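# Three arms load cartons into flow lane by date

## Task

Place every carton in the flow lane, sequenced by its date so the carton with the earliest date is at the lane's front end.

## Robot and tools

Robots: three identical i2rt Big YAM arms named arm1, arm2 and arm3. Each has six revolute joints, a two-finger gripper and a camera on the wrist. Fixed room cameras are cam_a and cam_b; wrist cameras are arm1_cam_wrist, arm2_cam_wrist and arm3_cam_wrist. Each foot (base_link) faces along its own +x. Feet in the scene frame (m, quat wxyz): arm1 x=-1.399 y=-0.834 z=+0.768 (+0.518, +0.002, +0.002, -0.855); arm2 x=-0.549 y=-0.349 z=+0.753 (+0.266, -0.006, +0.004, +0.964); arm3 x=+0.555 y=+0.297 z=+0.850 (+0.406, +0.001, +0.000, -0.914). The tables under them are at z=+0.720. Reach is roughly 1.0 m from the joint1 axis.

Frame: a single scene frame shared by all arms, origin on the floor, +z up, metres. The "hand" point lies between the finger pads, about 1 cm short of the tips; fingers point along the hand's +z and open along its y. hand_target is the hand pose implied by the joint targets currently held. Printed hand positions can be off, more so at long reach.

move: one action for any subset of arms. Arguments are arm1, arm2, arm3 (each an object for that arm only) and cameras. Inside an arm's object:
- joints: absolute targets keyed by name, in radians: joint1_rad -2.879 to 2.879 (base yaw, positive counter-clockwise seen from above, 0 = along the foot's facing), joint2_rad 0 to 3.141 (shoulder, 0 = upper arm pointing back, positive lifts it up and forward), joint3_rad 0 to 3.019 (elbow, 0 = folded, positive opens), joint4_rad -1.692 to 1.57 (hand pitch, positive tips fingers up), joint5_rad -1.57 to 1.57 (hand sideways swing, positive to the arm's right), joint6_rad -2.094 to 2.094 (hand roll, positive clockwise viewed from behind). gripper_m is the absolute fingertip gap in metres, 0 to 0.093. Done tolerances: ±0.045, ±0.14, ±0.09, ±0.055, ±0.03, ±0.035 rad and ±0.003 m.
- target: an absolute hand pose, a list of seven numbers [x, y, z, qw, qx, qy, qz], metres and unit quaternion in the scene frame, same format as the printed "hand" line. The hand travels in a straight line from its hand_target toward it. When target is given, joints may contain only gripper_m.
- speed: peak path speed in m/s, 0.002 to 0.5, default 0.25; only allowed with target. Rotation is capped at twice that value in rad/s.
All motions in one call begin together; hand paths across arms finish together, paced by the slowest. Paths last 0.5 to 10 s and actions at most 15 s. Paths ignore obstacles and other arms. Hands lag, may overshoot speed near full stretch, and often settle a centimetre or more from the goal. Omitted arms or joints keep pushing toward earlier targets. Unknown keys make a call invalid; out-of-range values get it refused, and a refusal cancels the remaining move, wait and finished_scene calls in that reply.

cameras (in move and wait): list of camera names, or "all"; omitted or null means all, [] means none. The "pictures" line gives the order of returned images.

wait: seconds, 0 to 10; commands nothing and returns state plus images.
zoom_image: camera name and region [x0, y0, x1, y1] in pixels (origin top-left, at most 504 by 504) of that camera's latest image, which must be among the last returned ones.
read_manual: section "licences"; returns URDF notice texts only.
finished_scene: scene = the current scene's number; ends it irreversibly. The goal must hold without the robots.

Result lines: per-arm joint_positions, Joint velocities (rad/s, gripper m/s; "within noise" means effectively still), joint torques (N m, arm joints only, include gravity; numbers 3 and 4 wrap at ±28), hand and hand_target. A "move" line reports each moved arm as done or its worst status. Status words: off_target (stopped short, may still push); time_out (joint could not finish; it keeps a nearby target and on_its_own lists joints still moving, with "held at" giving targets); not_followed / "joint command not followed" / "pose unreachable" (a safety check withheld the command; grippers still act). Arms under "as last shown" were not commanded this call. To relieve a pushing joint, command it to its reported position.

Gripping: touching a firm carton, gripper_m reads up to about 5 mm below the carton's width (some grippers about 2 mm above). Commanding about 5 mm under the touch reading gives full force (50 to 64 N per pad). Closed on nothing it reads 0.000 to 0.003. Release by commanding well above the reading.

Avoid: dropping cartons, letting go while moving, slamming, or pushing anything off the work area or onto the floor (task failure). Never let two arms press together or close a gripper on another arm's fingers; the anti-collision check can be late and does not stop finger, gripper-housing or wrist-camera contact. Prolonged loads, stretched poses or pushing at unreachable goals heat motors; a MOTOR HOT line appears from 85 °C, and at 100 °C the arm goes limp for 30 to 60 s (status limit_stop_at_motor_heat; resend targets afterwards). Loose objects may occasionally be nudged by outside forces. The scene keeps running while you compose replies, holding the last command.

Each tool is called after ">>>" as a command line: name --argument value for each argument, lists and objects as JSON in quotes; but a table of rows of numbers goes row by row, as --pt "numbers of a row", without its own name.

## Session

>>> move

Scene clock: 0.00 s.
Joint torques (N m): no reading
Heat: arm1: hottest joint1_rad 39 °C; arm2: hottest joint2_rad 40 °C; arm3: hottest joint1_rad 35 °C.
Joint velocities: within noise
arm1.joint_positions: joint1_rad=+0.194 joint2_rad=+0.304 joint3_rad=+1.546 joint4_rad=-1.590 joint5_rad=-0.074 joint6_rad=+0.225 gripper_m=+0.09396
arm1.joint_status: not commanded
arm1.hand: x=-1.3980 y=-0.8742 z=+1.3539 quat_wxyz=(-0.413, -0.697, -0.432, +0.395) (m; scene frame)
arm1.hand_target: x=-1.3971 y=-0.8712 z=+1.3606 quat_wxyz=(-0.419, -0.692, -0.430, +0.401) (m; scene frame)
arm1.hand_status: not commanded
arm2.joint_positions: joint1_rad=+0.324 joint2_rad=+0.267 joint3_rad=+1.656 joint4_rad=-1.577 joint5_rad=-0.025 joint6_rad=+0.557 gripper_m=+0.09396
arm2.joint_status: not commanded
arm2.hand: x=-0.5408 y=-0.3488 z=+1.3788 quat_wxyz=(+0.121, +0.719, -0.287, -0.622) (m; scene frame)
arm2.hand_target: x=-0.5353 y=-0.3500 z=+1.3818 quat_wxyz=(+0.122, +0.714, -0.285, -0.628) (m; scene frame)
arm2.hand_status: not commanded
arm3.joint_positions: joint1_rad=+0.466 joint2_rad=+0.542 joint3_rad=+1.486 joint4_rad=-1.413 joint5_rad=-0.179 joint6_rad=-0.503 gripper_m=+0.09396
arm3.joint_status: not commanded
arm3.hand: x=+0.5364 y=+0.1220 z=+1.4334 quat_wxyz=(-0.274, -0.490, -0.695, +0.450) (m; scene frame)
arm3.hand_target: x=+0.5374 y=+0.1259 z=+1.4420 quat_wxyz=(-0.277, -0.485, -0.691, +0.459) (m; scene frame)
arm3.hand_status: not commanded
pictures: arm1_cam_wrist, arm2_cam_wrist, arm3_cam_wrist, cam_a, cam_b

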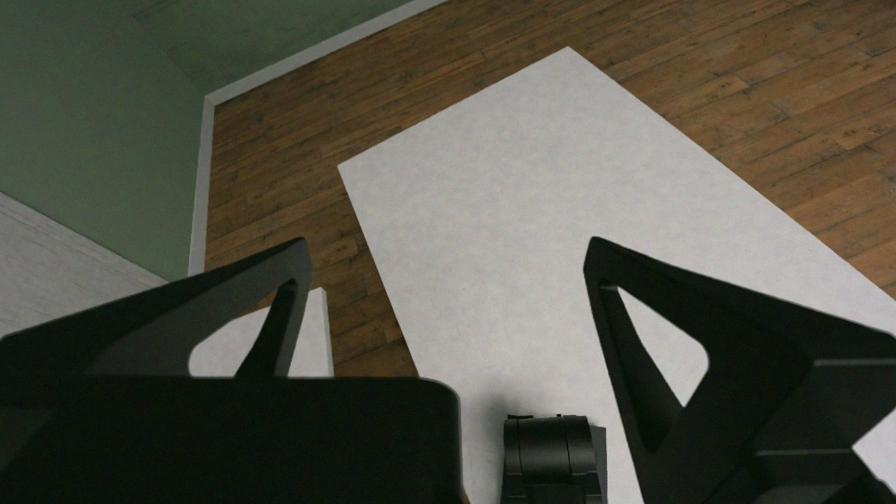

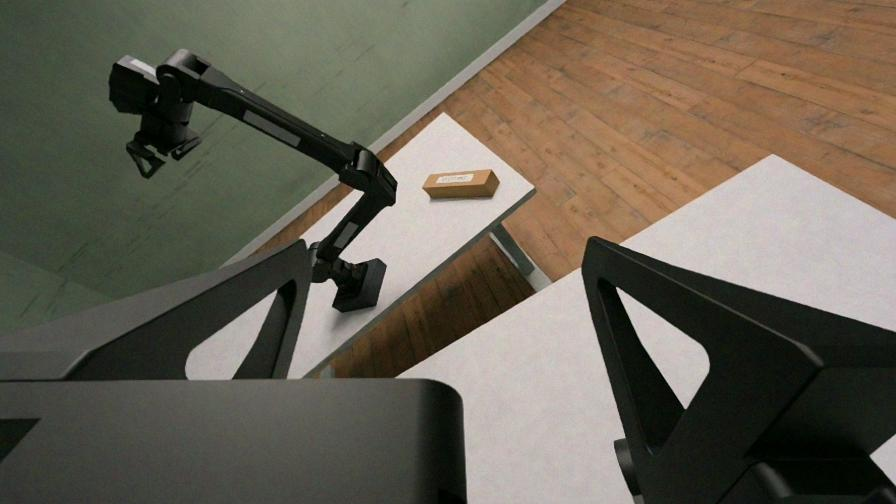

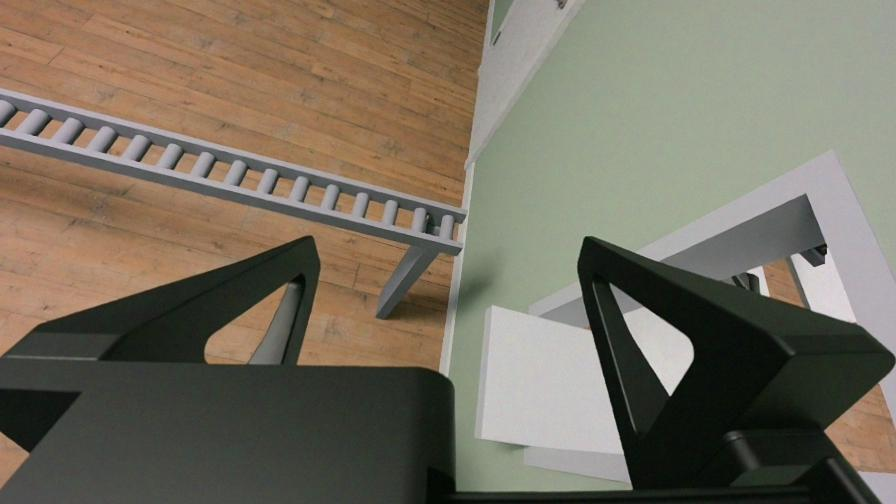

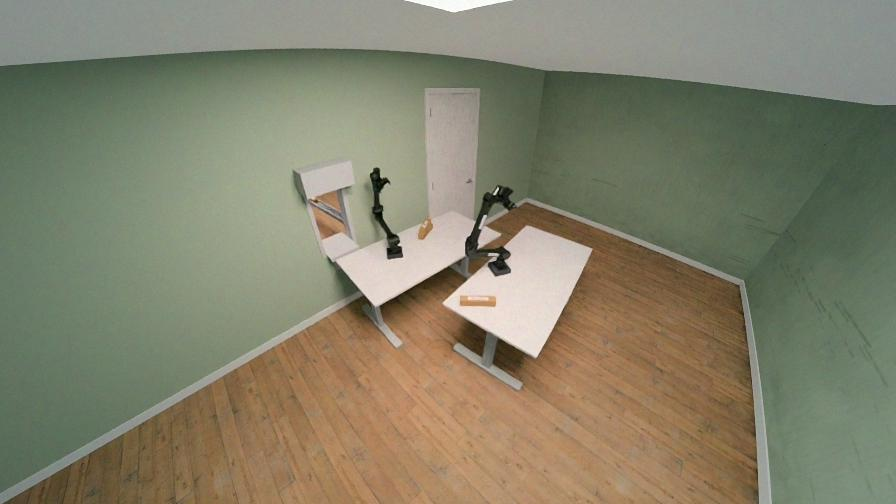

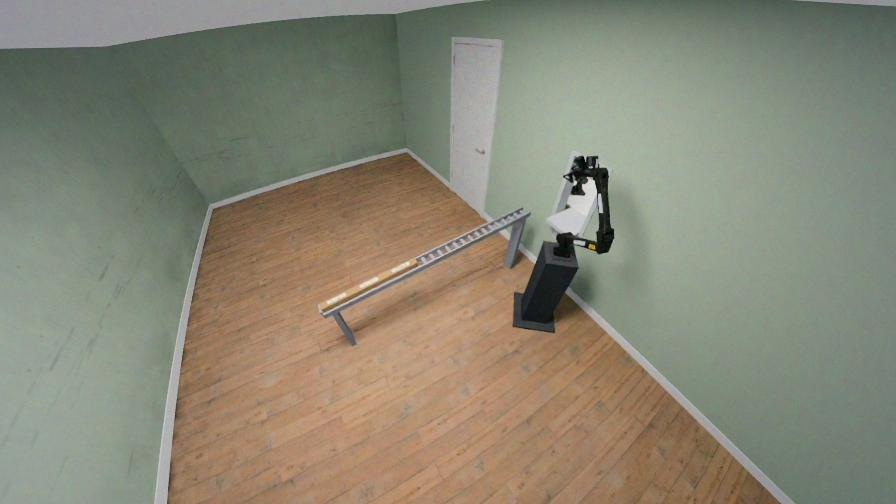

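>>> zoom_image --camera "cam_a" --region '[270, 140, 620, 400]'

>>> zoom_image --camera "cam_b" --region '[300, 140, 640, 360]'

>>> zoom_image --camera "cam_b" --region '[310, 240, 450, 330]'

>>> zoom_image --camera "arm2_cam_wrist" --region '[400, 150, 540, 220]'

Scaled by 1.440 from the camera's 896x504 image, which has a finer 1280x720 frame.

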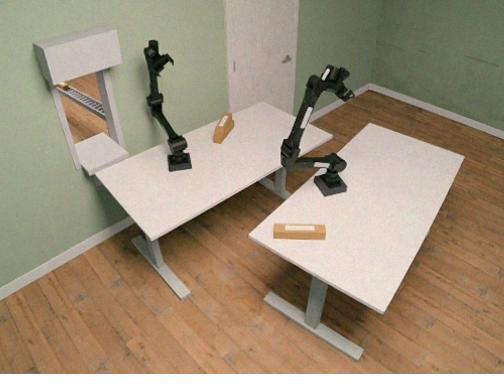

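Scaled by 1.482 from the camera's 896x504 image, which has a finer 1280x720 frame.

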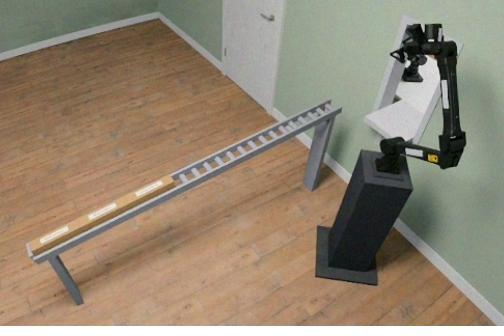

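Scaled by 3.600 from the camera's 896x504 image, which has a finer 1280x720 frame.

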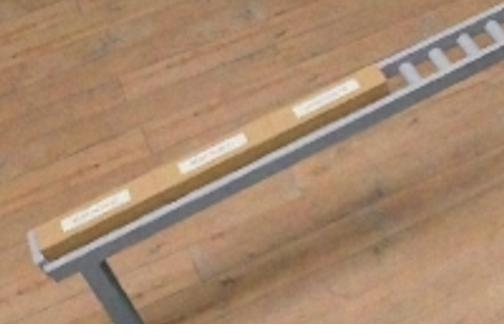

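Scaled by 3.600 from the camera's 896x504 image, which has a finer 1280x720 frame.

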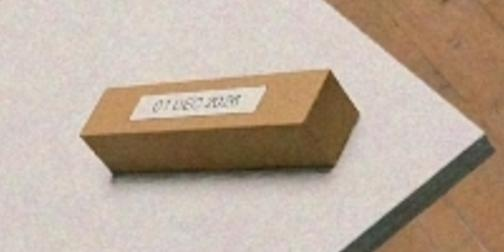

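>>> zoom_image --camera "arm3_cam_wrist" --region '[440, 120, 896, 504]'

>>> zoom_image --camera "cam_b" --region '[490, 140, 640, 260]'

>>> zoom_image --camera "cam_a" --region '[280, 150, 380, 270]'

>>> zoom_image --camera "arm3_cam_wrist" --region '[0, 60, 480, 330]'

Scaled by 1.105 from the camera's 896x504 image, which has a finer 1280x720 frame.

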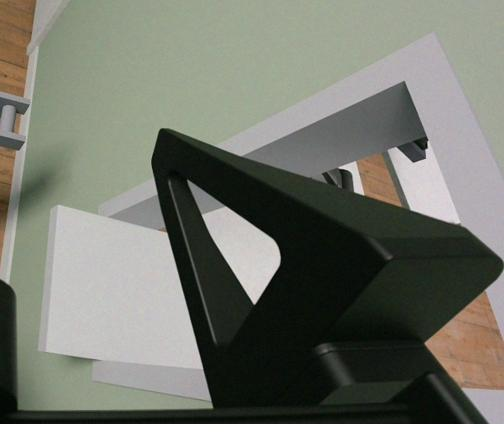

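Scaled by 3.360 from the camera's 896x504 image, which has a finer 1280x720 frame.

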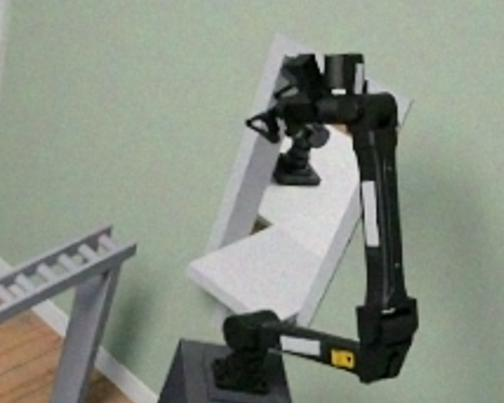

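Scaled by 4.200 from the camera's 896x504 image, which has a finer 1280x720 frame.

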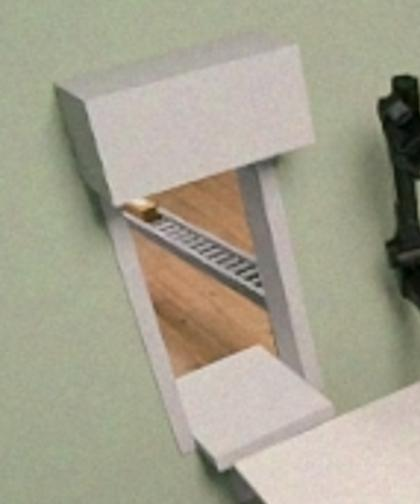

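Scaled by 1.050 from the camera's 896x504 image, which has a finer 1280x720 frame.

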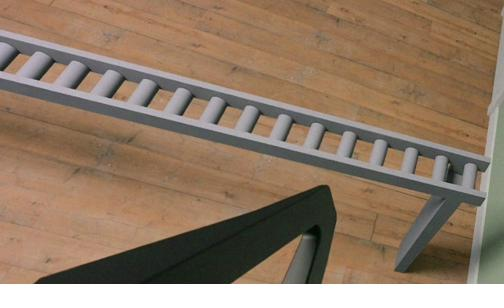

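>>> move --arm1 '{"joints": {"joint1_rad": -2.393, "joint2_rad": 1.54, "joint3_rad": 1.569, "joint4_rad": -1.60, "joint5_rad": 0.0, "joint6_rad": 0.0}}' --arm2 '{"joints": {"joint1_rad": 2.255, "joint2_rad": 1.54, "joint3_rad": 1.569, "joint4_rad": -1.60, "joint5_rad": 0.0, "joint6_rad": 0.0}}' --arm3 '{"joints": {"joint1_rad": 0.571, "joint2_rad": 2.057, "joint3_rad": 2.09, "joint4_rad": -1.603, "joint5_rad": 0.0, "joint6_rad": 0.0}}'

Scene clock: 162.43 s.
Joint torques (N m): arm1=[0.44 -16.03 9.94 -0.2 -0.01 -0.04] | arm2=[0.21 -12.57 10.17 -0.06 0.01 -0.11] | arm3=[1.14 -27.75 13.59 -0.01 0.14 0.12]
Heat: arm1: hottest joint1_rad 39 °C; arm2: hottest joint2_rad 41 °C; arm3: hottest joint3_rad 37 °C.
move: arm1 done; arm2 done; arm3 done
Joint velocities: within noise
arm1.joint_positions: joint1_rad=-2.387 joint2_rad=+1.554 joint3_rad=+1.556 joint4_rad=-1.591 joint5_rad=+0.002 joint6_rad=+0.006 gripper_m=+0.09398
arm1.joint_status: all done
arm1.hand: x=-1.5226 y=-0.3914 z=+1.0347 quat_wxyz=(-0.002, -0.795, +0.607, -0.007) (m; scene frame)
arm1.hand_target: x=-1.5201 y=-0.3918 z=+1.0461 quat_wxyz=(+0.003, -0.795, +0.607, +0.001) (m; scene frame)
arm1.hand_status: not commanded
arm2.joint_positions: joint1_rad=+2.251 joint2_rad=+1.541 joint3_rad=+1.569 joint4_rad=-1.592 joint5_rad=-0.001 joint6_rad=+0.009 gripper_m=+0.09398
arm2.joint_status: all done
arm2.hand: x=-0.4866 y=-0.8033 z=+1.0349 quat_wxyz=(+0.010, +0.659, +0.752, -0.003) (m; scene frame)
arm2.hand_target: x=-0.4853 y=-0.8008 z=+1.0352 quat_wxyz=(+0.007, +0.654, +0.756, -0.001) (m; scene frame)
arm2.hand_status: not commanded
arm3.joint_positions: joint1_rad=+0.559 joint2_rad=+2.059 joint3_rad=+2.063 joint4_rad=-1.595 joint5_rad=-0.003 joint6_rad=-0.008 gripper_m=+0.09396
arm3.joint_status: all done
arm3.hand: x=+0.4434 y=-0.3292 z=+1.0387 quat_wxyz=(+0.005, -0.764, -0.646, -0.010) (m; scene frame)
arm3.hand_target: x=+0.4492 y=-0.3347 z=+1.0500 quat_wxyz=(-0.001, -0.763, -0.647, -0.001) (m; scene frame)
arm3.hand_status: not commanded
pictures: arm1_cam_wrist, arm2_cam_wrist, arm3_cam_wrist, cam_a, cam_b
camera_calibration:
arm1_cam_wrist: T_world_to_cam=[[0.963522, 0.266944, -0.019154, 1.59466], [0.217409, -0.738969, 0.637698, -0.620214], [0.156075, -0.6186, -0.770049, 0.915825], [0, 0, 0, 1]] pos_world=[-1.54459, -0.317475, 1.13128]
arm2_cam_wrist: T_world_to_cam=[[-0.990708, -0.13594, 0.0043136, -0.597616], [-0.111283, 0.828433, 0.548921, 0.0512486], [-0.0781936, 0.54334, -0.835863, 1.38624], [0, 0, 0, 1]] pos_world=[-0.477965, -0.876895, 1.13315]
arm3_cam_wrist: T_world_to_cam=[[-0.983305, 0.181815, -0.00741515, 0.504466], [0.139327, 0.778479, 0.612011, -0.439329], [0.117046, 0.600761, -0.790814, 1.09032], [0, 0, 0, 1]] pos_world=[0.429637, -0.404732, 1.13485]

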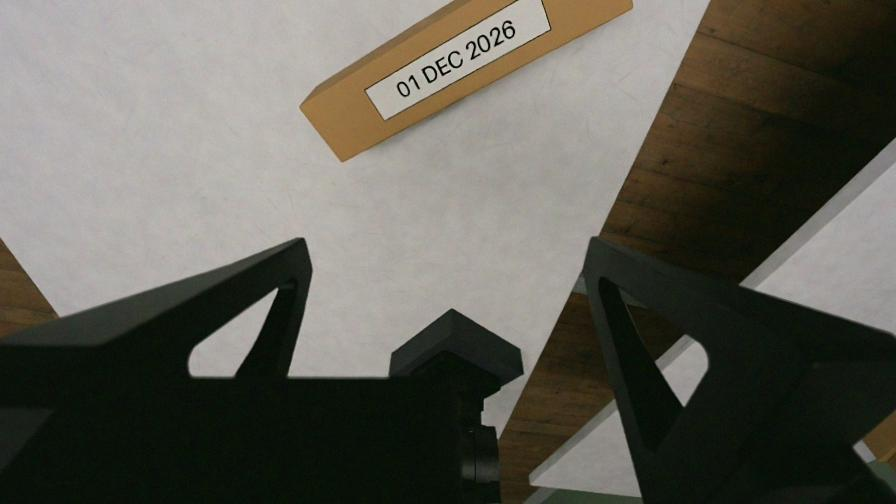

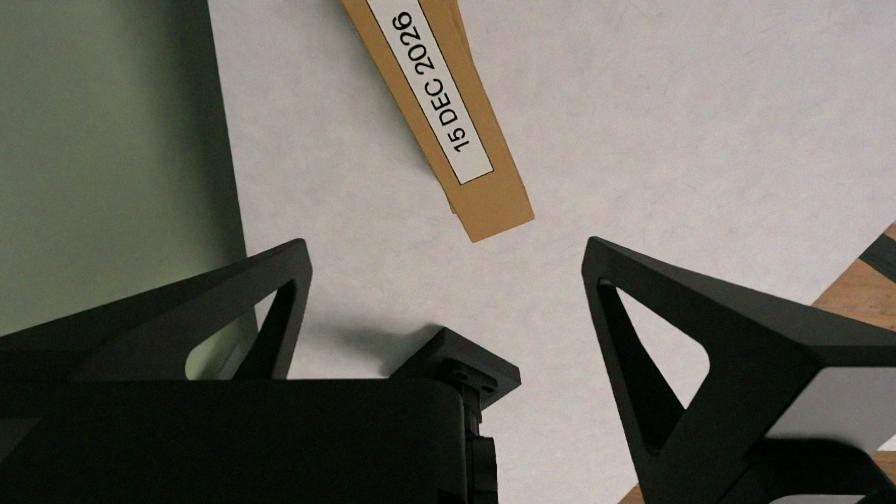

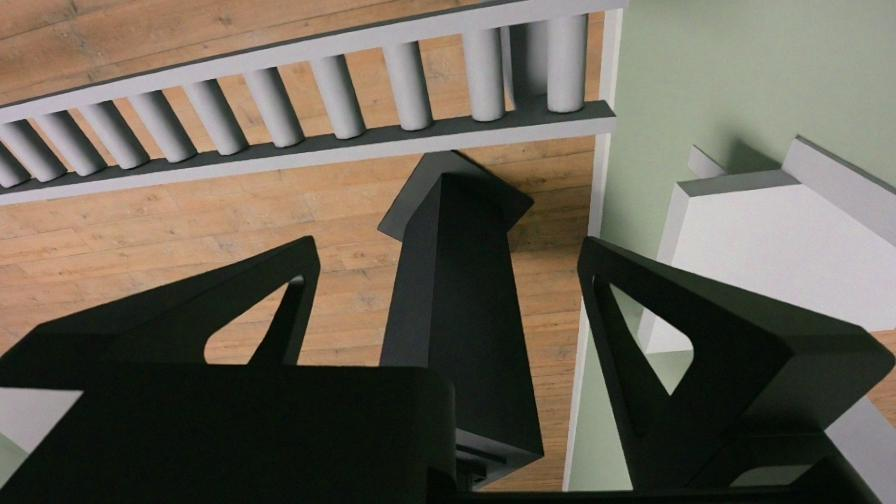

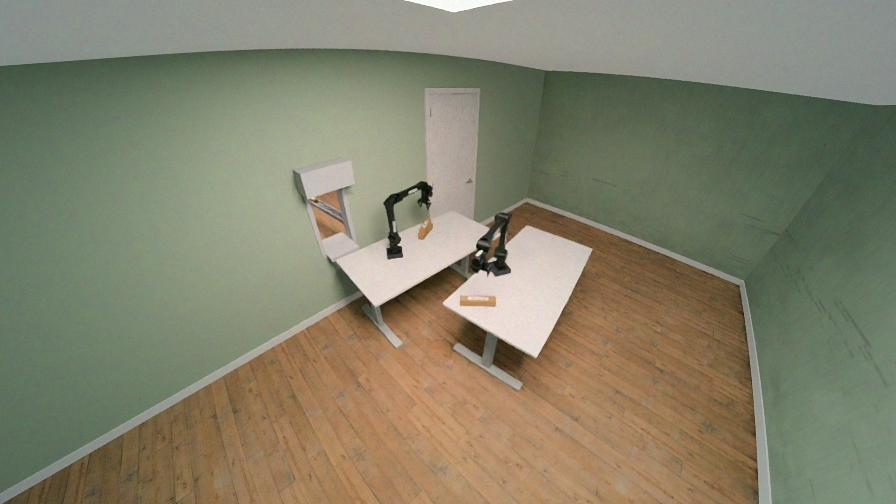

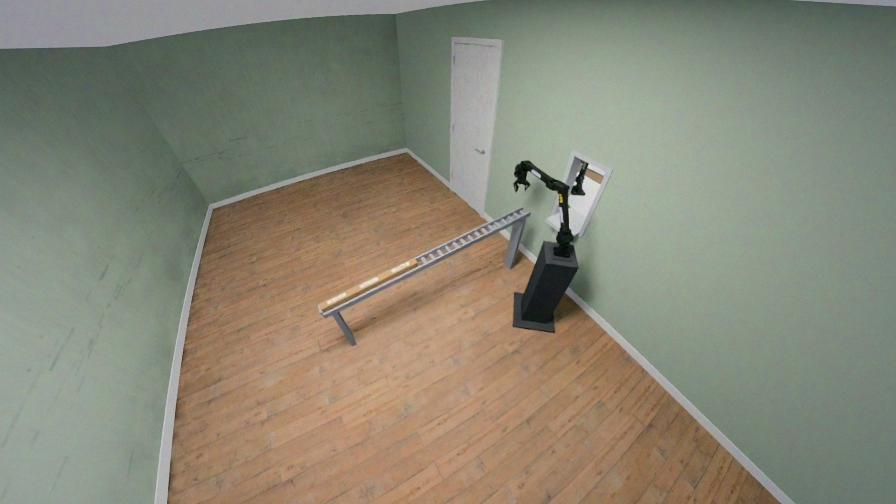

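>>> zoom_image --camera "arm2_cam_wrist" --region '[320, 0, 580, 260]'

>>> zoom_image --camera "cam_a" --region '[390, 200, 450, 260]'

>>> zoom_image --camera "arm1_cam_wrist" --region '[280, 0, 660, 200]'

>>> zoom_image --camera "cam_b" --region '[310, 245, 430, 325]'

Scaled by 1.938 from the camera's 896x504 image, which has a finer 1280x720 frame.

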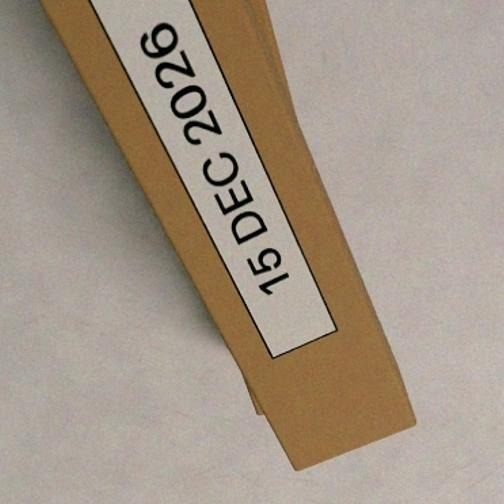

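Scaled by 8.400 from the camera's 896x504 image, which has a finer 1280x720 frame.

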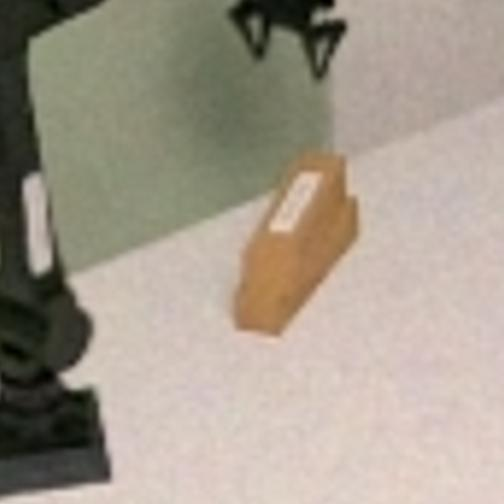

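Scaled by 1.326 from the camera's 896x504 image, which has a finer 1280x720 frame.

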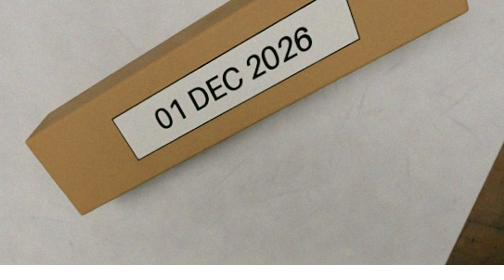

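Scaled by 4.200 from the camera's 896x504 image, which has a finer 1280x720 frame.

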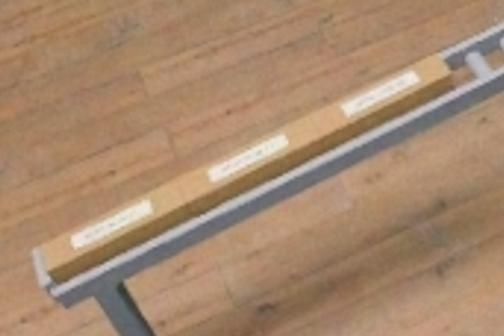

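>>> move --arm1 '{"target": [-1.523, -0.406, 0.91, 0.0, -0.369, 0.9294, 0.0]}' --arm2 '{"target": [-0.486, -0.812, 0.95, 0.0, 0.4733, 0.8809, 0.0]}' --cameras '["arm1_cam_wrist", "arm2_cam_wrist"]'

Scene clock: 196.93 s.
Joint torques (N m): arm1=[1.38 -13.22 8.5 0.5 0.25 0.13] | arm2=[-0.09 -11.34 8.88 0.76 0.01 -0.11] | arm3=[0.91 -27.46 13.52 0.03 0.14 0.15]
Heat: arm1: hottest joint2_rad 40 °C; arm2: hottest joint2_rad 43 °C; arm3: hottest joint3_rad 41 °C.
move: arm1 done; arm2 off_target
Joint velocities: within noise
arm1.joint_positions: joint1_rad=-2.387 joint2_rad=+1.551 joint3_rad=+1.229 joint4_rad=-1.257 joint5_rad=-0.006 joint6_rad=+1.087 gripper_m=+0.09399
arm1.joint_status: not commanded
arm1.hand: x=-1.5187 y=-0.4086 z=+0.9135 quat_wxyz=(-0.001, -0.369, +0.929, -0.001) (m; scene frame)
arm1.hand_target: x=-1.5230 y=-0.4060 z=+0.9100 quat_wxyz=(+0.000, -0.369, +0.929, +0.000) (m; scene frame)
arm1.hand_status: done (0.006 m and 0.2 deg from the pose sent, 0.126 m and 62.0 deg at the start)
arm2.joint_positions: joint1_rad=+2.251 joint2_rad=+1.573 joint3_rad=+1.419 joint4_rad=-1.407 joint5_rad=+0.006 joint6_rad=-0.432 gripper_m=+0.09398
arm2.joint_status: not commanded
arm2.hand: x=-0.4858 y=-0.8125 z=+0.9637 quat_wxyz=(+0.008, +0.478, +0.878, -0.008) (m; scene frame)
arm2.hand_target: x=-0.4860 y=-0.8117 z=+0.9502 quat_wxyz=(+0.000, +0.473, +0.881, +0.000) (m; scene frame)
arm2.hand_status: off_target (0.014 m and 1.5 deg from the pose sent, 0.085 m and 26.0 deg at the start)
arm3: as last shown
pictures: arm1_cam_wrist, arm2_cam_wrist
camera_calibration:
arm1_cam_wrist: T_world_to_cam=[[0.689447, -0.723974, -0.0229083, 0.775529], [-0.552778, -0.546327, 0.629256, -1.63975], [-0.46808, -0.421175, -0.776861, -0.049831], [0, 0, 0, 1]] pos_world=[-1.46443, -0.355367, 1.01088]
arm2_cam_wrist: T_world_to_cam=[[-0.837473, -0.546087, 0.0206799, -0.872377], [-0.447495, 0.707012, 0.547616, -0.162723], [-0.313667, 0.44936, -0.836474, 1.14171], [0, 0, 0, 1]] pos_world=[-0.445295, -0.874383, 1.06216]

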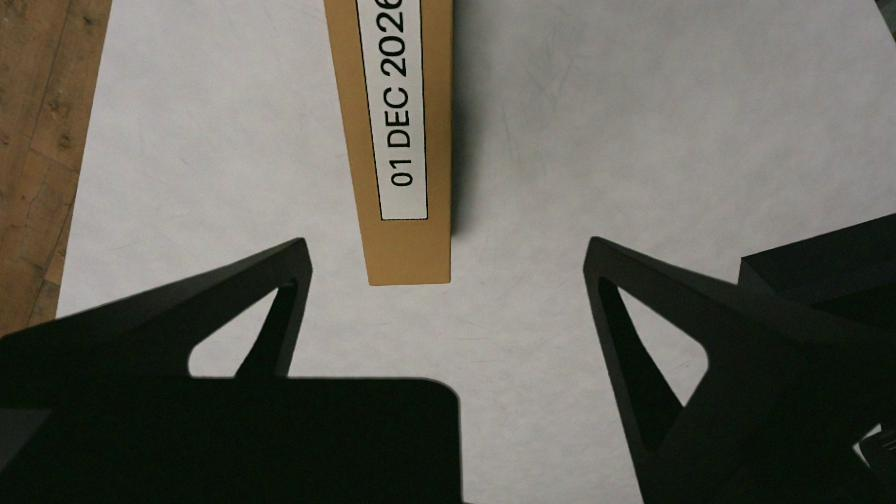

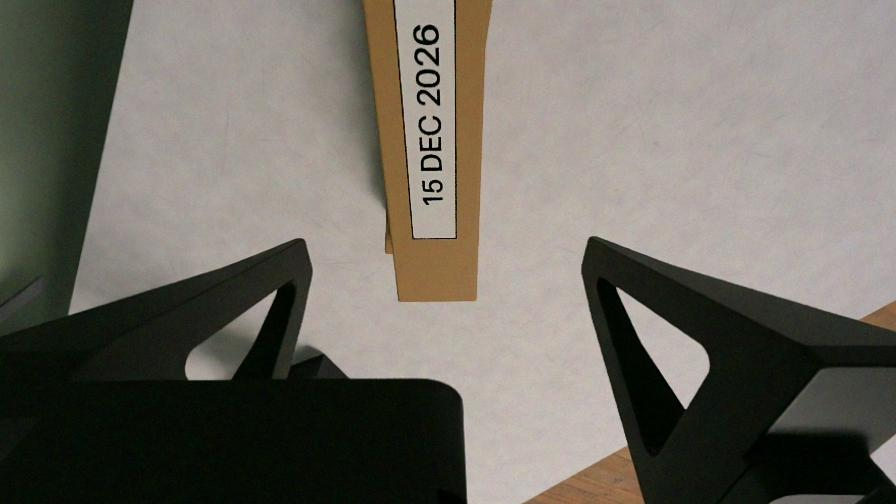

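>>> move --arm1 '{"target": [-1.531, -0.378, 0.835, 0.0, -0.369, 0.9294, 0.0], "speed": 0.15}' --arm2 '{"target": [-0.4764, -0.8116, 0.88, 0.0, 0.4733, 0.8809, 0.0], "speed": 0.15}' --cameras '["arm1_cam_wrist", "arm2_cam_wrist"]'

Scene clock: 271.83 s.
Joint torques (N m): arm1=[1.44 -15.56 8.12 0.49 0.24 0.14] | arm2=[0.73 -11.99 8.75 0.75 0.01 0.07] | arm3=[0.97 -27.58 13.45 0.05 0.14 0.14]
Heat: arm1: hottest joint2_rad 40 °C; arm2: hottest joint2_rad 43 °C; arm3: hottest joint3_rad 44 °C.
move: arm1 done; arm2 off_target
Joint velocities: within noise
arm1.joint_positions: joint1_rad=-2.387 joint2_rad=+1.708 joint3_rad=+1.198 joint4_rad=-1.081 joint5_rad=-0.006 joint6_rad=+1.088 gripper_m=+0.09399
arm1.joint_status: not commanded
arm1.hand: x=-1.5256 y=-0.3828 z=+0.8336 quat_wxyz=(-0.002, -0.369, +0.929, -0.008) (m; scene frame)
arm1.hand_target: x=-1.5310 y=-0.3781 z=+0.8350 quat_wxyz=(+0.000, -0.369, +0.929, +0.000) (m; scene frame)
arm1.hand_status: done (0.007 m and 1.0 deg from the pose sent, 0.085 m and 0.2 deg at the start)
arm2.joint_positions: joint1_rad=+2.259 joint2_rad=+1.627 joint3_rad=+1.286 joint4_rad=-1.228 joint5_rad=+0.006 joint6_rad=-0.433 gripper_m=+0.09398
arm2.joint_status: not commanded
arm2.hand: x=-0.4813 y=-0.8138 z=+0.8903 quat_wxyz=(+0.005, +0.475, +0.880, -0.005) (m; scene frame)
arm2.hand_target: x=-0.4764 y=-0.8114 z=+0.8801 quat_wxyz=(+0.000, +0.473, +0.881, +0.000) (m; scene frame)
arm2.hand_status: off_target (0.012 m and 0.9 deg from the pose sent, 0.084 m and 1.5 deg at the start)
arm3: as last shown
pictures: arm1_cam_wrist, arm2_cam_wrist
camera_calibration:
arm1_cam_wrist: T_world_to_cam=[[0.688901, -0.724771, -0.0110367, 0.786091], [-0.555547, -0.53771, 0.63422, -1.58431], [-0.465599, -0.430783, -0.773074, -0.107243], [0, 0, 0, 1]] pos_world=[-1.47163, -0.328364, 0.930572]
arm2_cam_wrist: T_world_to_cam=[[-0.832818, -0.55327, 0.0175097, -0.86859], [-0.452792, 0.699086, 0.553406, -0.133655], [-0.318424, 0.452958, -0.832728, 1.07969], [0, 0, 0, 1]] pos_world=[-0.440096, -0.876183, 0.988261]

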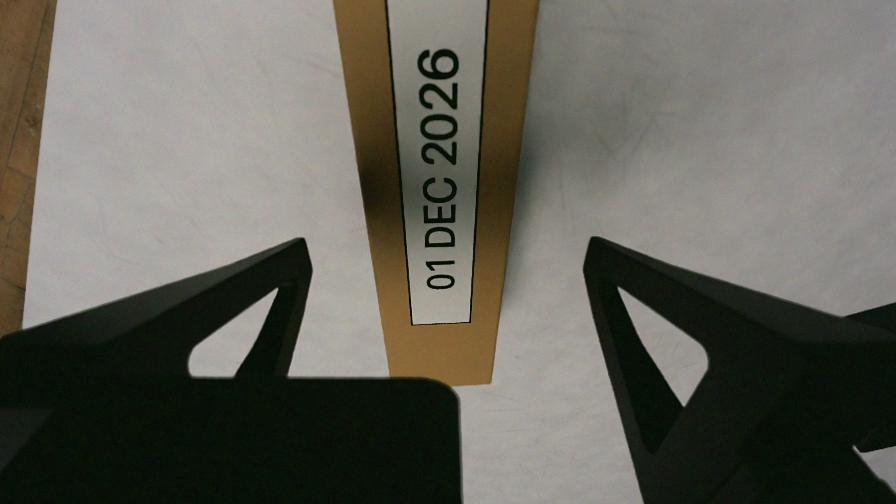

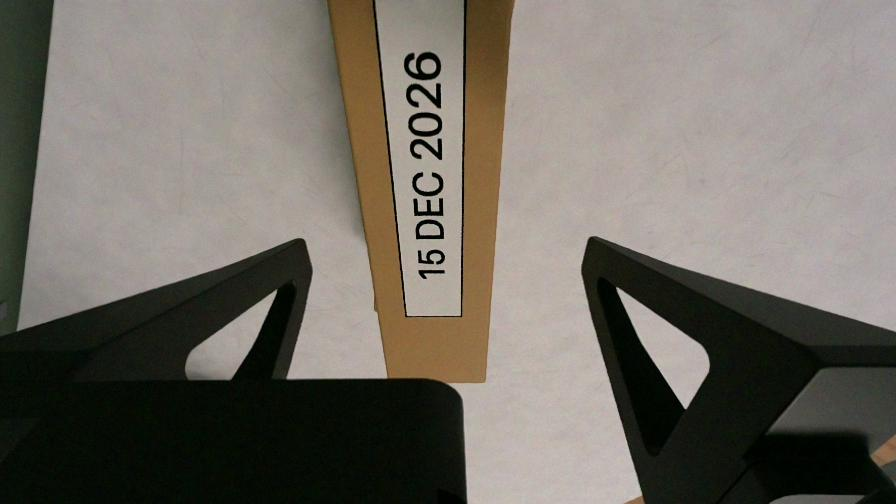

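>>> move --arm1 '{"target": [-1.5341, -0.3747, 0.748, 0.0, -0.369, 0.9294, 0.0], "speed": 0.12}' --arm2 '{"target": [-0.4702, -0.8075, 0.794, 0.0, 0.4733, 0.8809, 0.0], "speed": 0.12}' --cameras '["arm1_cam_wrist", "arm2_cam_wrist"]'

Scene clock: 286.13 s.
Joint torques (N m): arm1=[1.85 -15.97 6.75 0.51 0.24 0.13] | arm2=[0.73 -12.51 7.72 0.75 0 0.08] | arm3=[1.03 -27.34 13.5 0.03 0.14 0.14]
Heat: arm1: hottest joint2_rad 40 °C; arm2: hottest joint2_rad 42 °C; arm3: hottest joint3_rad 44 °C.
move: arm1 done; arm2 off_target
Joint velocities: within noise
arm1.joint_positions: joint1_rad=-2.387 joint2_rad=+1.845 joint3_rad=+1.130 joint4_rad=-0.868 joint5_rad=-0.006 joint6_rad=+1.092 gripper_m=+0.09399
arm1.joint_status: not commanded
arm1.hand: x=-1.5271 y=-0.3765 z=+0.7501 quat_wxyz=(-0.001, -0.367, +0.930, -0.004) (m; scene frame)
arm1.hand_target: x=-1.5340 y=-0.3748 z=+0.7480 quat_wxyz=(+0.000, -0.369, +0.929, +0.000) (m; scene frame)
arm1.hand_status: done (0.008 m and 0.6 deg from the pose sent, 0.086 m and 0.9 deg at the start)
arm2.joint_positions: joint1_rad=+2.272 joint2_rad=+1.719 joint3_rad=+1.158 joint4_rad=-1.005 joint5_rad=+0.006 joint6_rad=-0.422 gripper_m=+0.09398
arm2.joint_status: not commanded
arm2.hand: x=-0.4747 y=-0.8119 z=+0.8049 quat_wxyz=(+0.006, +0.474, +0.881, -0.006) (m; scene frame)
arm2.hand_target: x=-0.4703 y=-0.8072 z=+0.7941 quat_wxyz=(+0.000, +0.473, +0.881, +0.000) (m; scene frame)
arm2.hand_status: off_target (0.013 m and 1.0 deg from the pose sent, 0.097 m and 0.9 deg at the start)
arm3: as last shown
pictures: arm1_cam_wrist, arm2_cam_wrist
camera_calibration:
arm1_cam_wrist: T_world_to_cam=[[0.685292, -0.728033, -0.0185004, 0.78952], [-0.556771, -0.540122, 0.631089, -1.52918], [-0.469446, -0.42218, -0.775489, -0.170574], [0, 0, 0, 1]] pos_world=[-1.47253, -0.323159, 0.847376]
arm2_cam_wrist: T_world_to_cam=[[-0.831546, -0.555149, 0.0184459, -0.862267], [-0.45452, 0.699154, 0.551902, -0.0844527], [-0.319284, 0.450548, -0.833705, 1.00821], [0, 0, 0, 1]] pos_world=[-0.433497, -0.873886, 0.903061]

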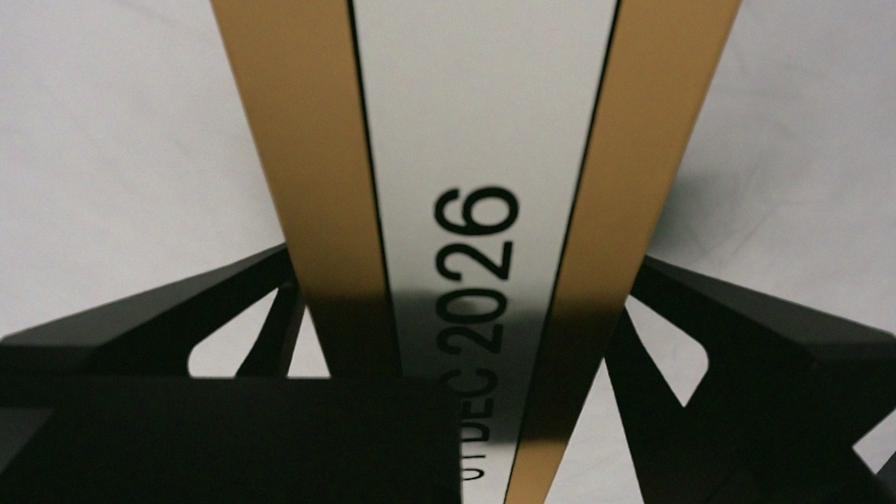

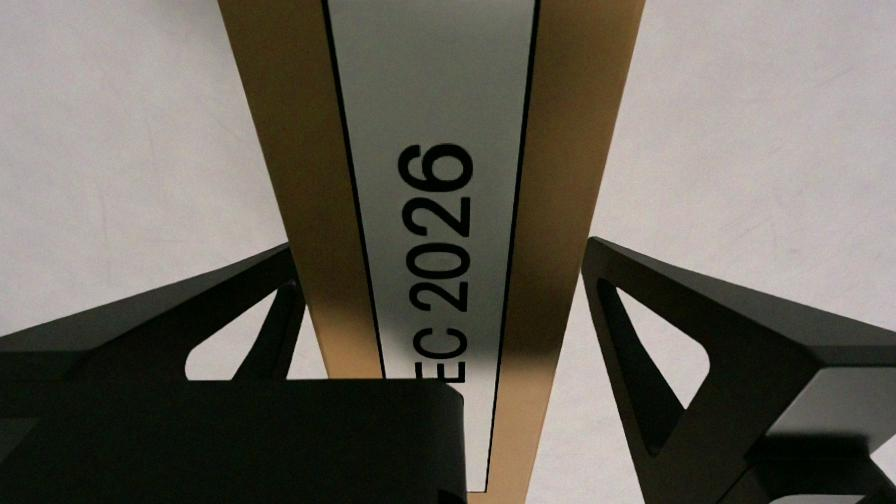

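>>> move --arm1 '{"joints": {"gripper_m": 0.058}}' --arm2 '{"joints": {"gripper_m": 0.058}}' --cameras '["arm1_cam_wrist", "arm2_cam_wrist"]'

Scene clock: 293.83 s.
Joint torques (N m): arm1=[1.73 -15.97 6.83 0.49 0.19 0.13] | arm2=[0.67 -12.28 7.79 0.76 0.03 0.08] | arm3=[1.14 -27.34 13.53 -0.03 0.14 0.14]
Heat: arm1: hottest joint2_rad 40 °C; arm2: hottest joint2_rad 42 °C; arm3: hottest joint3_rad 45 °C.
move: arm1 done; arm2 done
Joint velocities: within noise
arm1.joint_positions: joint1_rad=-2.387 joint2_rad=+1.845 joint3_rad=+1.129 joint4_rad=-0.868 joint5_rad=-0.005 joint6_rad=+1.093 gripper_m=+0.06054
arm1.joint_status: all done
arm1.hand: x=-1.5268 y=-0.3768 z=+0.7499 quat_wxyz=(-0.001, -0.367, +0.930, -0.004) (m; scene frame)
arm1.hand_target: x=-1.5341 y=-0.3747 z=+0.7481 quat_wxyz=(+0.000, -0.369, +0.929, +0.000) (m; scene frame)
arm1.hand_status: not commanded
arm2.joint_positions: joint1_rad=+2.274 joint2_rad=+1.719 joint3_rad=+1.158 joint4_rad=-1.005 joint5_rad=+0.005 joint6_rad=-0.422 gripper_m=+0.06089
arm2.joint_status: all done
arm2.hand: x=-0.4740 y=-0.8117 z=+0.8049 quat_wxyz=(+0.006, +0.473, +0.881, -0.006) (m; scene frame)
arm2.hand_target: x=-0.4703 y=-0.8072 z=+0.7941 quat_wxyz=(+0.000, +0.473, +0.881, +0.000) (m; scene frame)
arm2.hand_status: not commanded
arm3: as last shown
pictures: arm1_cam_wrist, arm2_cam_wrist
camera_calibration:
arm1_cam_wrist: T_world_to_cam=[[0.685024, -0.728316, -0.0172675, 0.78763], [-0.557824, -0.539617, 0.630592, -1.53007], [-0.468588, -0.422338, -0.775923, -0.169183], [0, 0, 0, 1]] pos_world=[-1.47233, -0.323458, 0.847175]
arm2_cam_wrist: T_world_to_cam=[[-0.830916, -0.556105, 0.0180578, -0.861759], [-0.45555, 0.698588, 0.551769, -0.084979], [-0.319456, 0.450247, -0.833801, 1.00817], [0, 0, 0, 1]] pos_world=[-0.432696, -0.873787, 0.903061]

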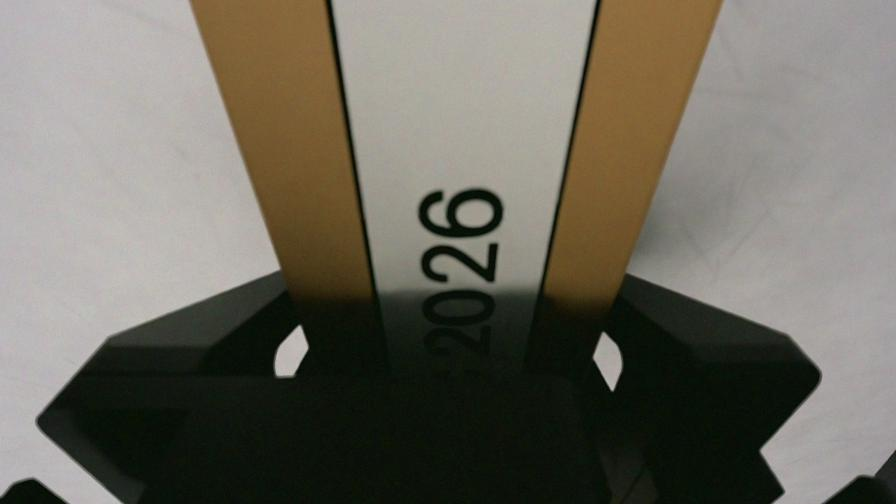

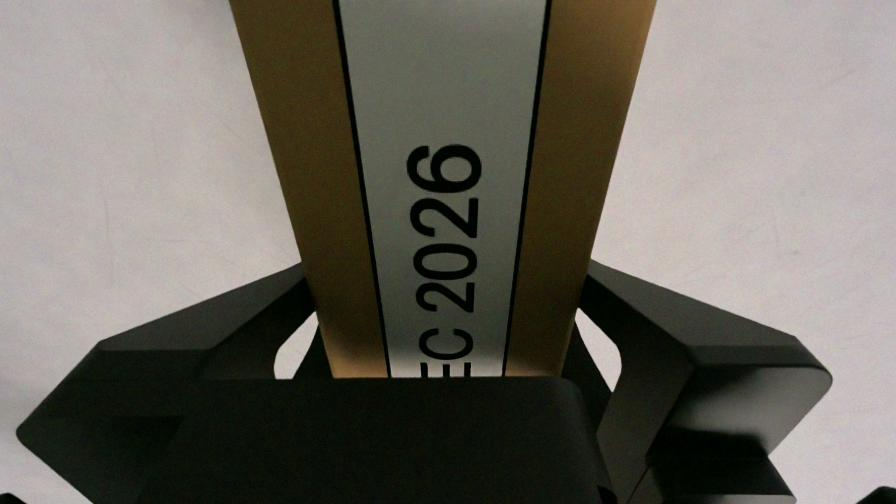

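>>> move --arm1 '{"joints": {"gripper_m": 0.053}}' --arm2 '{"joints": {"gripper_m": 0.053}}' --cameras '[]'

>>> move --arm1 '{"target": [-1.5341, -0.3747, 0.85, 0.0, -0.369, 0.9294, 0.0], "speed": 0.15}' --arm2 '{"target": [-0.4702, -0.8075, 0.93, 0.0, 0.4733, 0.8809, 0.0], "speed": 0.15}' --cameras '["arm1_cam_wrist", "arm2_cam_wrist", "cam_a"]'

Scene clock: 314.17 s.
Joint torques (N m): arm1=[1.85 -15.91 6.82 0.51 0.19 0.12] | arm2=[0.67 -12.28 7.77 0.75 0.03 0.09] | arm3=[1.14 -27.4 13.48 0.05 0.14 0.14]
Heat: arm1: hottest joint2_rad 41 °C; arm2: hottest joint3_rad 43 °C; arm3: hottest joint3_rad 45 °C.
move: arm1 off_target; arm2 off_target
Joint velocities: within noise
arm1.joint_positions: joint1_rad=-2.387 joint2_rad=+1.845 joint3_rad=+1.129 joint4_rad=-0.868 joint5_rad=-0.005 joint6_rad=+1.093 gripper_m=+0.06052
arm1.joint_status: gripper_m off_target (ended at +0.06051, target +0.05300)
arm1.hand: x=-1.5268 y=-0.3768 z=+0.7499 quat_wxyz=(-0.001, -0.367, +0.930, -0.004) (m; scene frame)
arm1.hand_target: x=-1.5341 y=-0.3747 z=+0.7481 quat_wxyz=(+0.000, -0.369, +0.929, +0.000) (m; scene frame)
arm1.hand_status: not commanded
arm2.joint_positions: joint1_rad=+2.274 joint2_rad=+1.719 joint3_rad=+1.158 joint4_rad=-1.005 joint5_rad=+0.005 joint6_rad=-0.422 gripper_m=+0.06086
arm2.joint_status: gripper_m off_target (ended at +0.06086, target +0.05300)
arm2.hand: x=-0.4740 y=-0.8117 z=+0.8049 quat_wxyz=(+0.006, +0.473, +0.881, -0.006) (m; scene frame)
arm2.hand_target: x=-0.4703 y=-0.8072 z=+0.7941 quat_wxyz=(+0.000, +0.473, +0.881, +0.000) (m; scene frame)
arm2.hand_status: not commanded
arm3: as last shown
pictures: none
No camera images: "cameras" was empty.

Scene clock: 315.87 s.
Joint torques (N m): arm1=[1.67 -17.55 11.56 -0.46 0.14 0.12] | arm2=[0.73 -12.69 14.76 -0.09 -0.04 0.09] | arm3=[0.85 -27.34 13.49 0.06 0.14 0.15]
Heat: arm1: hottest joint2_rad 41 °C; arm2: hottest joint3_rad 43 °C; arm3: hottest joint3_rad 45 °C.
move: arm1 off_target; arm2 off_target
Joint velocities: within noise
arm1.joint_positions: joint1_rad=-2.387 joint2_rad=+1.721 joint3_rad=+1.179 joint4_rad=-1.099 joint5_rad=-0.004 joint6_rad=+1.093 gripper_m=+0.06048
arm1.joint_status: not commanded
arm1.hand: x=-1.5217 y=-0.3956 z=+0.8221 quat_wxyz=(-0.003, -0.366, +0.930, -0.033) (m; scene frame)
arm1.hand_target: x=-1.5337 y=-0.3761 z=+0.8504 quat_wxyz=(+0.000, -0.369, +0.929, +0.000) (m; scene frame)
arm1.hand_status: off_target (0.037 m and 3.8 deg from the pose sent, 0.100 m and 0.6 deg at the start)
arm2.joint_positions: joint1_rad=+2.274 joint2_rad=+1.595 joint3_rad=+1.285 joint4_rad=-1.334 joint5_rad=+0.006 joint6_rad=-0.420 gripper_m=+0.06085
arm2.joint_status: not commanded
arm2.hand: x=-0.4791 y=-0.7863 z=+0.9044 quat_wxyz=(-0.018, +0.473, +0.880, +0.024) (m; scene frame)
arm2.hand_target: x=-0.4705 y=-0.8058 z=+0.9303 quat_wxyz=(+0.001, +0.473, +0.881, +0.000) (m; scene frame)
arm2.hand_status: off_target (0.034 m and 3.5 deg from the pose sent, 0.125 m and 1.0 deg at the start)
arm3: as last shown
pictures: arm1_cam_wrist, arm2_cam_wrist, cam_a
camera_calibration:
arm1_cam_wrist: T_world_to_cam=[[0.684836, -0.72793, 0.0334407, 0.729964], [-0.568139, -0.504643, 0.650041, -1.60072], [-0.456309, -0.46417, -0.759163, -0.130384], [0, 0, 0, 1]] pos_world=[-1.46883, -0.33695, 0.917141]
arm2_cam_wrist: T_world_to_cam=[[-0.831398, -0.55552, -0.0132184, -0.825049], [-0.447136, 0.654686, 0.609471, -0.242644], [-0.32992, 0.512623, -0.792698, 1.08491], [0, 0, 0, 1]] pos_world=[-0.436507, -0.855623, 0.996981]

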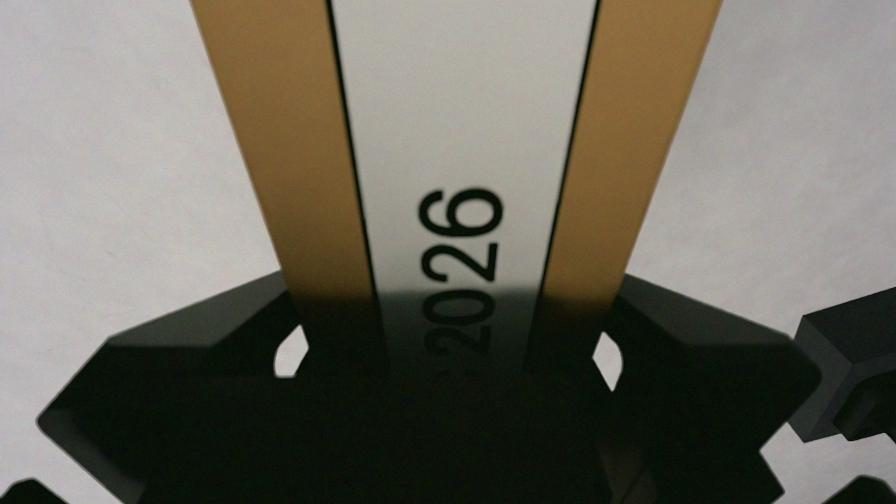

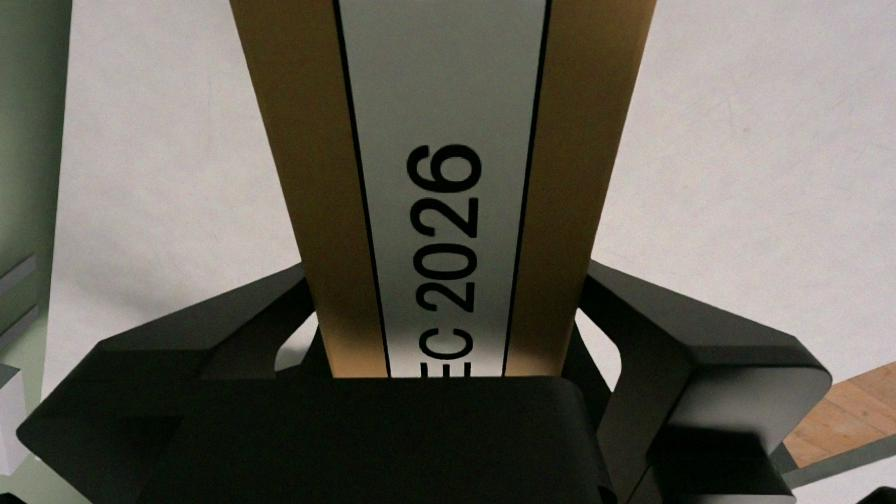

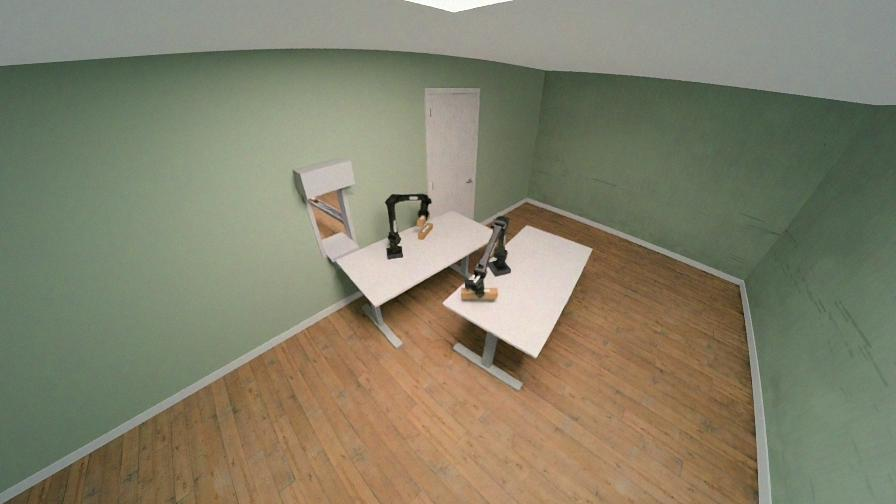

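>>> zoom_image --camera "cam_a" --region '[405, 205, 445, 245]'

>>> zoom_image --camera "cam_a" --region '[450, 270, 510, 310]'

Scaled by 12.600 from the camera's 896x504 image, which has a finer 1280x720 frame.

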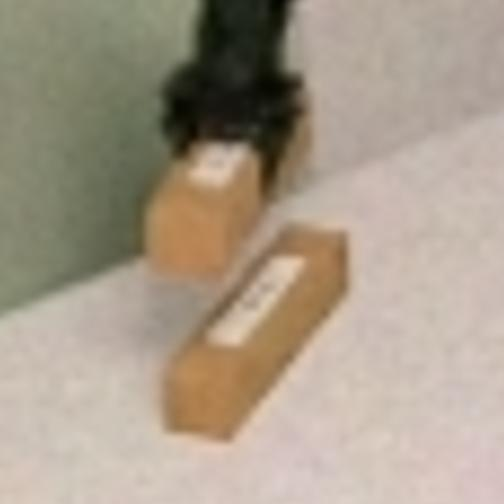

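Scaled by 8.400 from the camera's 896x504 image, which has a finer 1280x720 frame.

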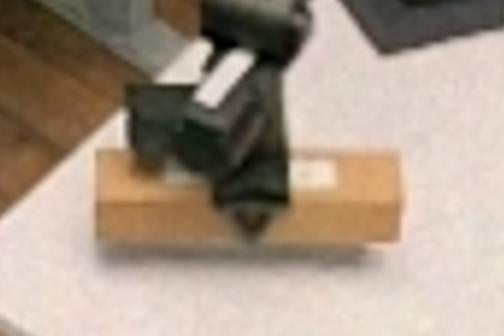

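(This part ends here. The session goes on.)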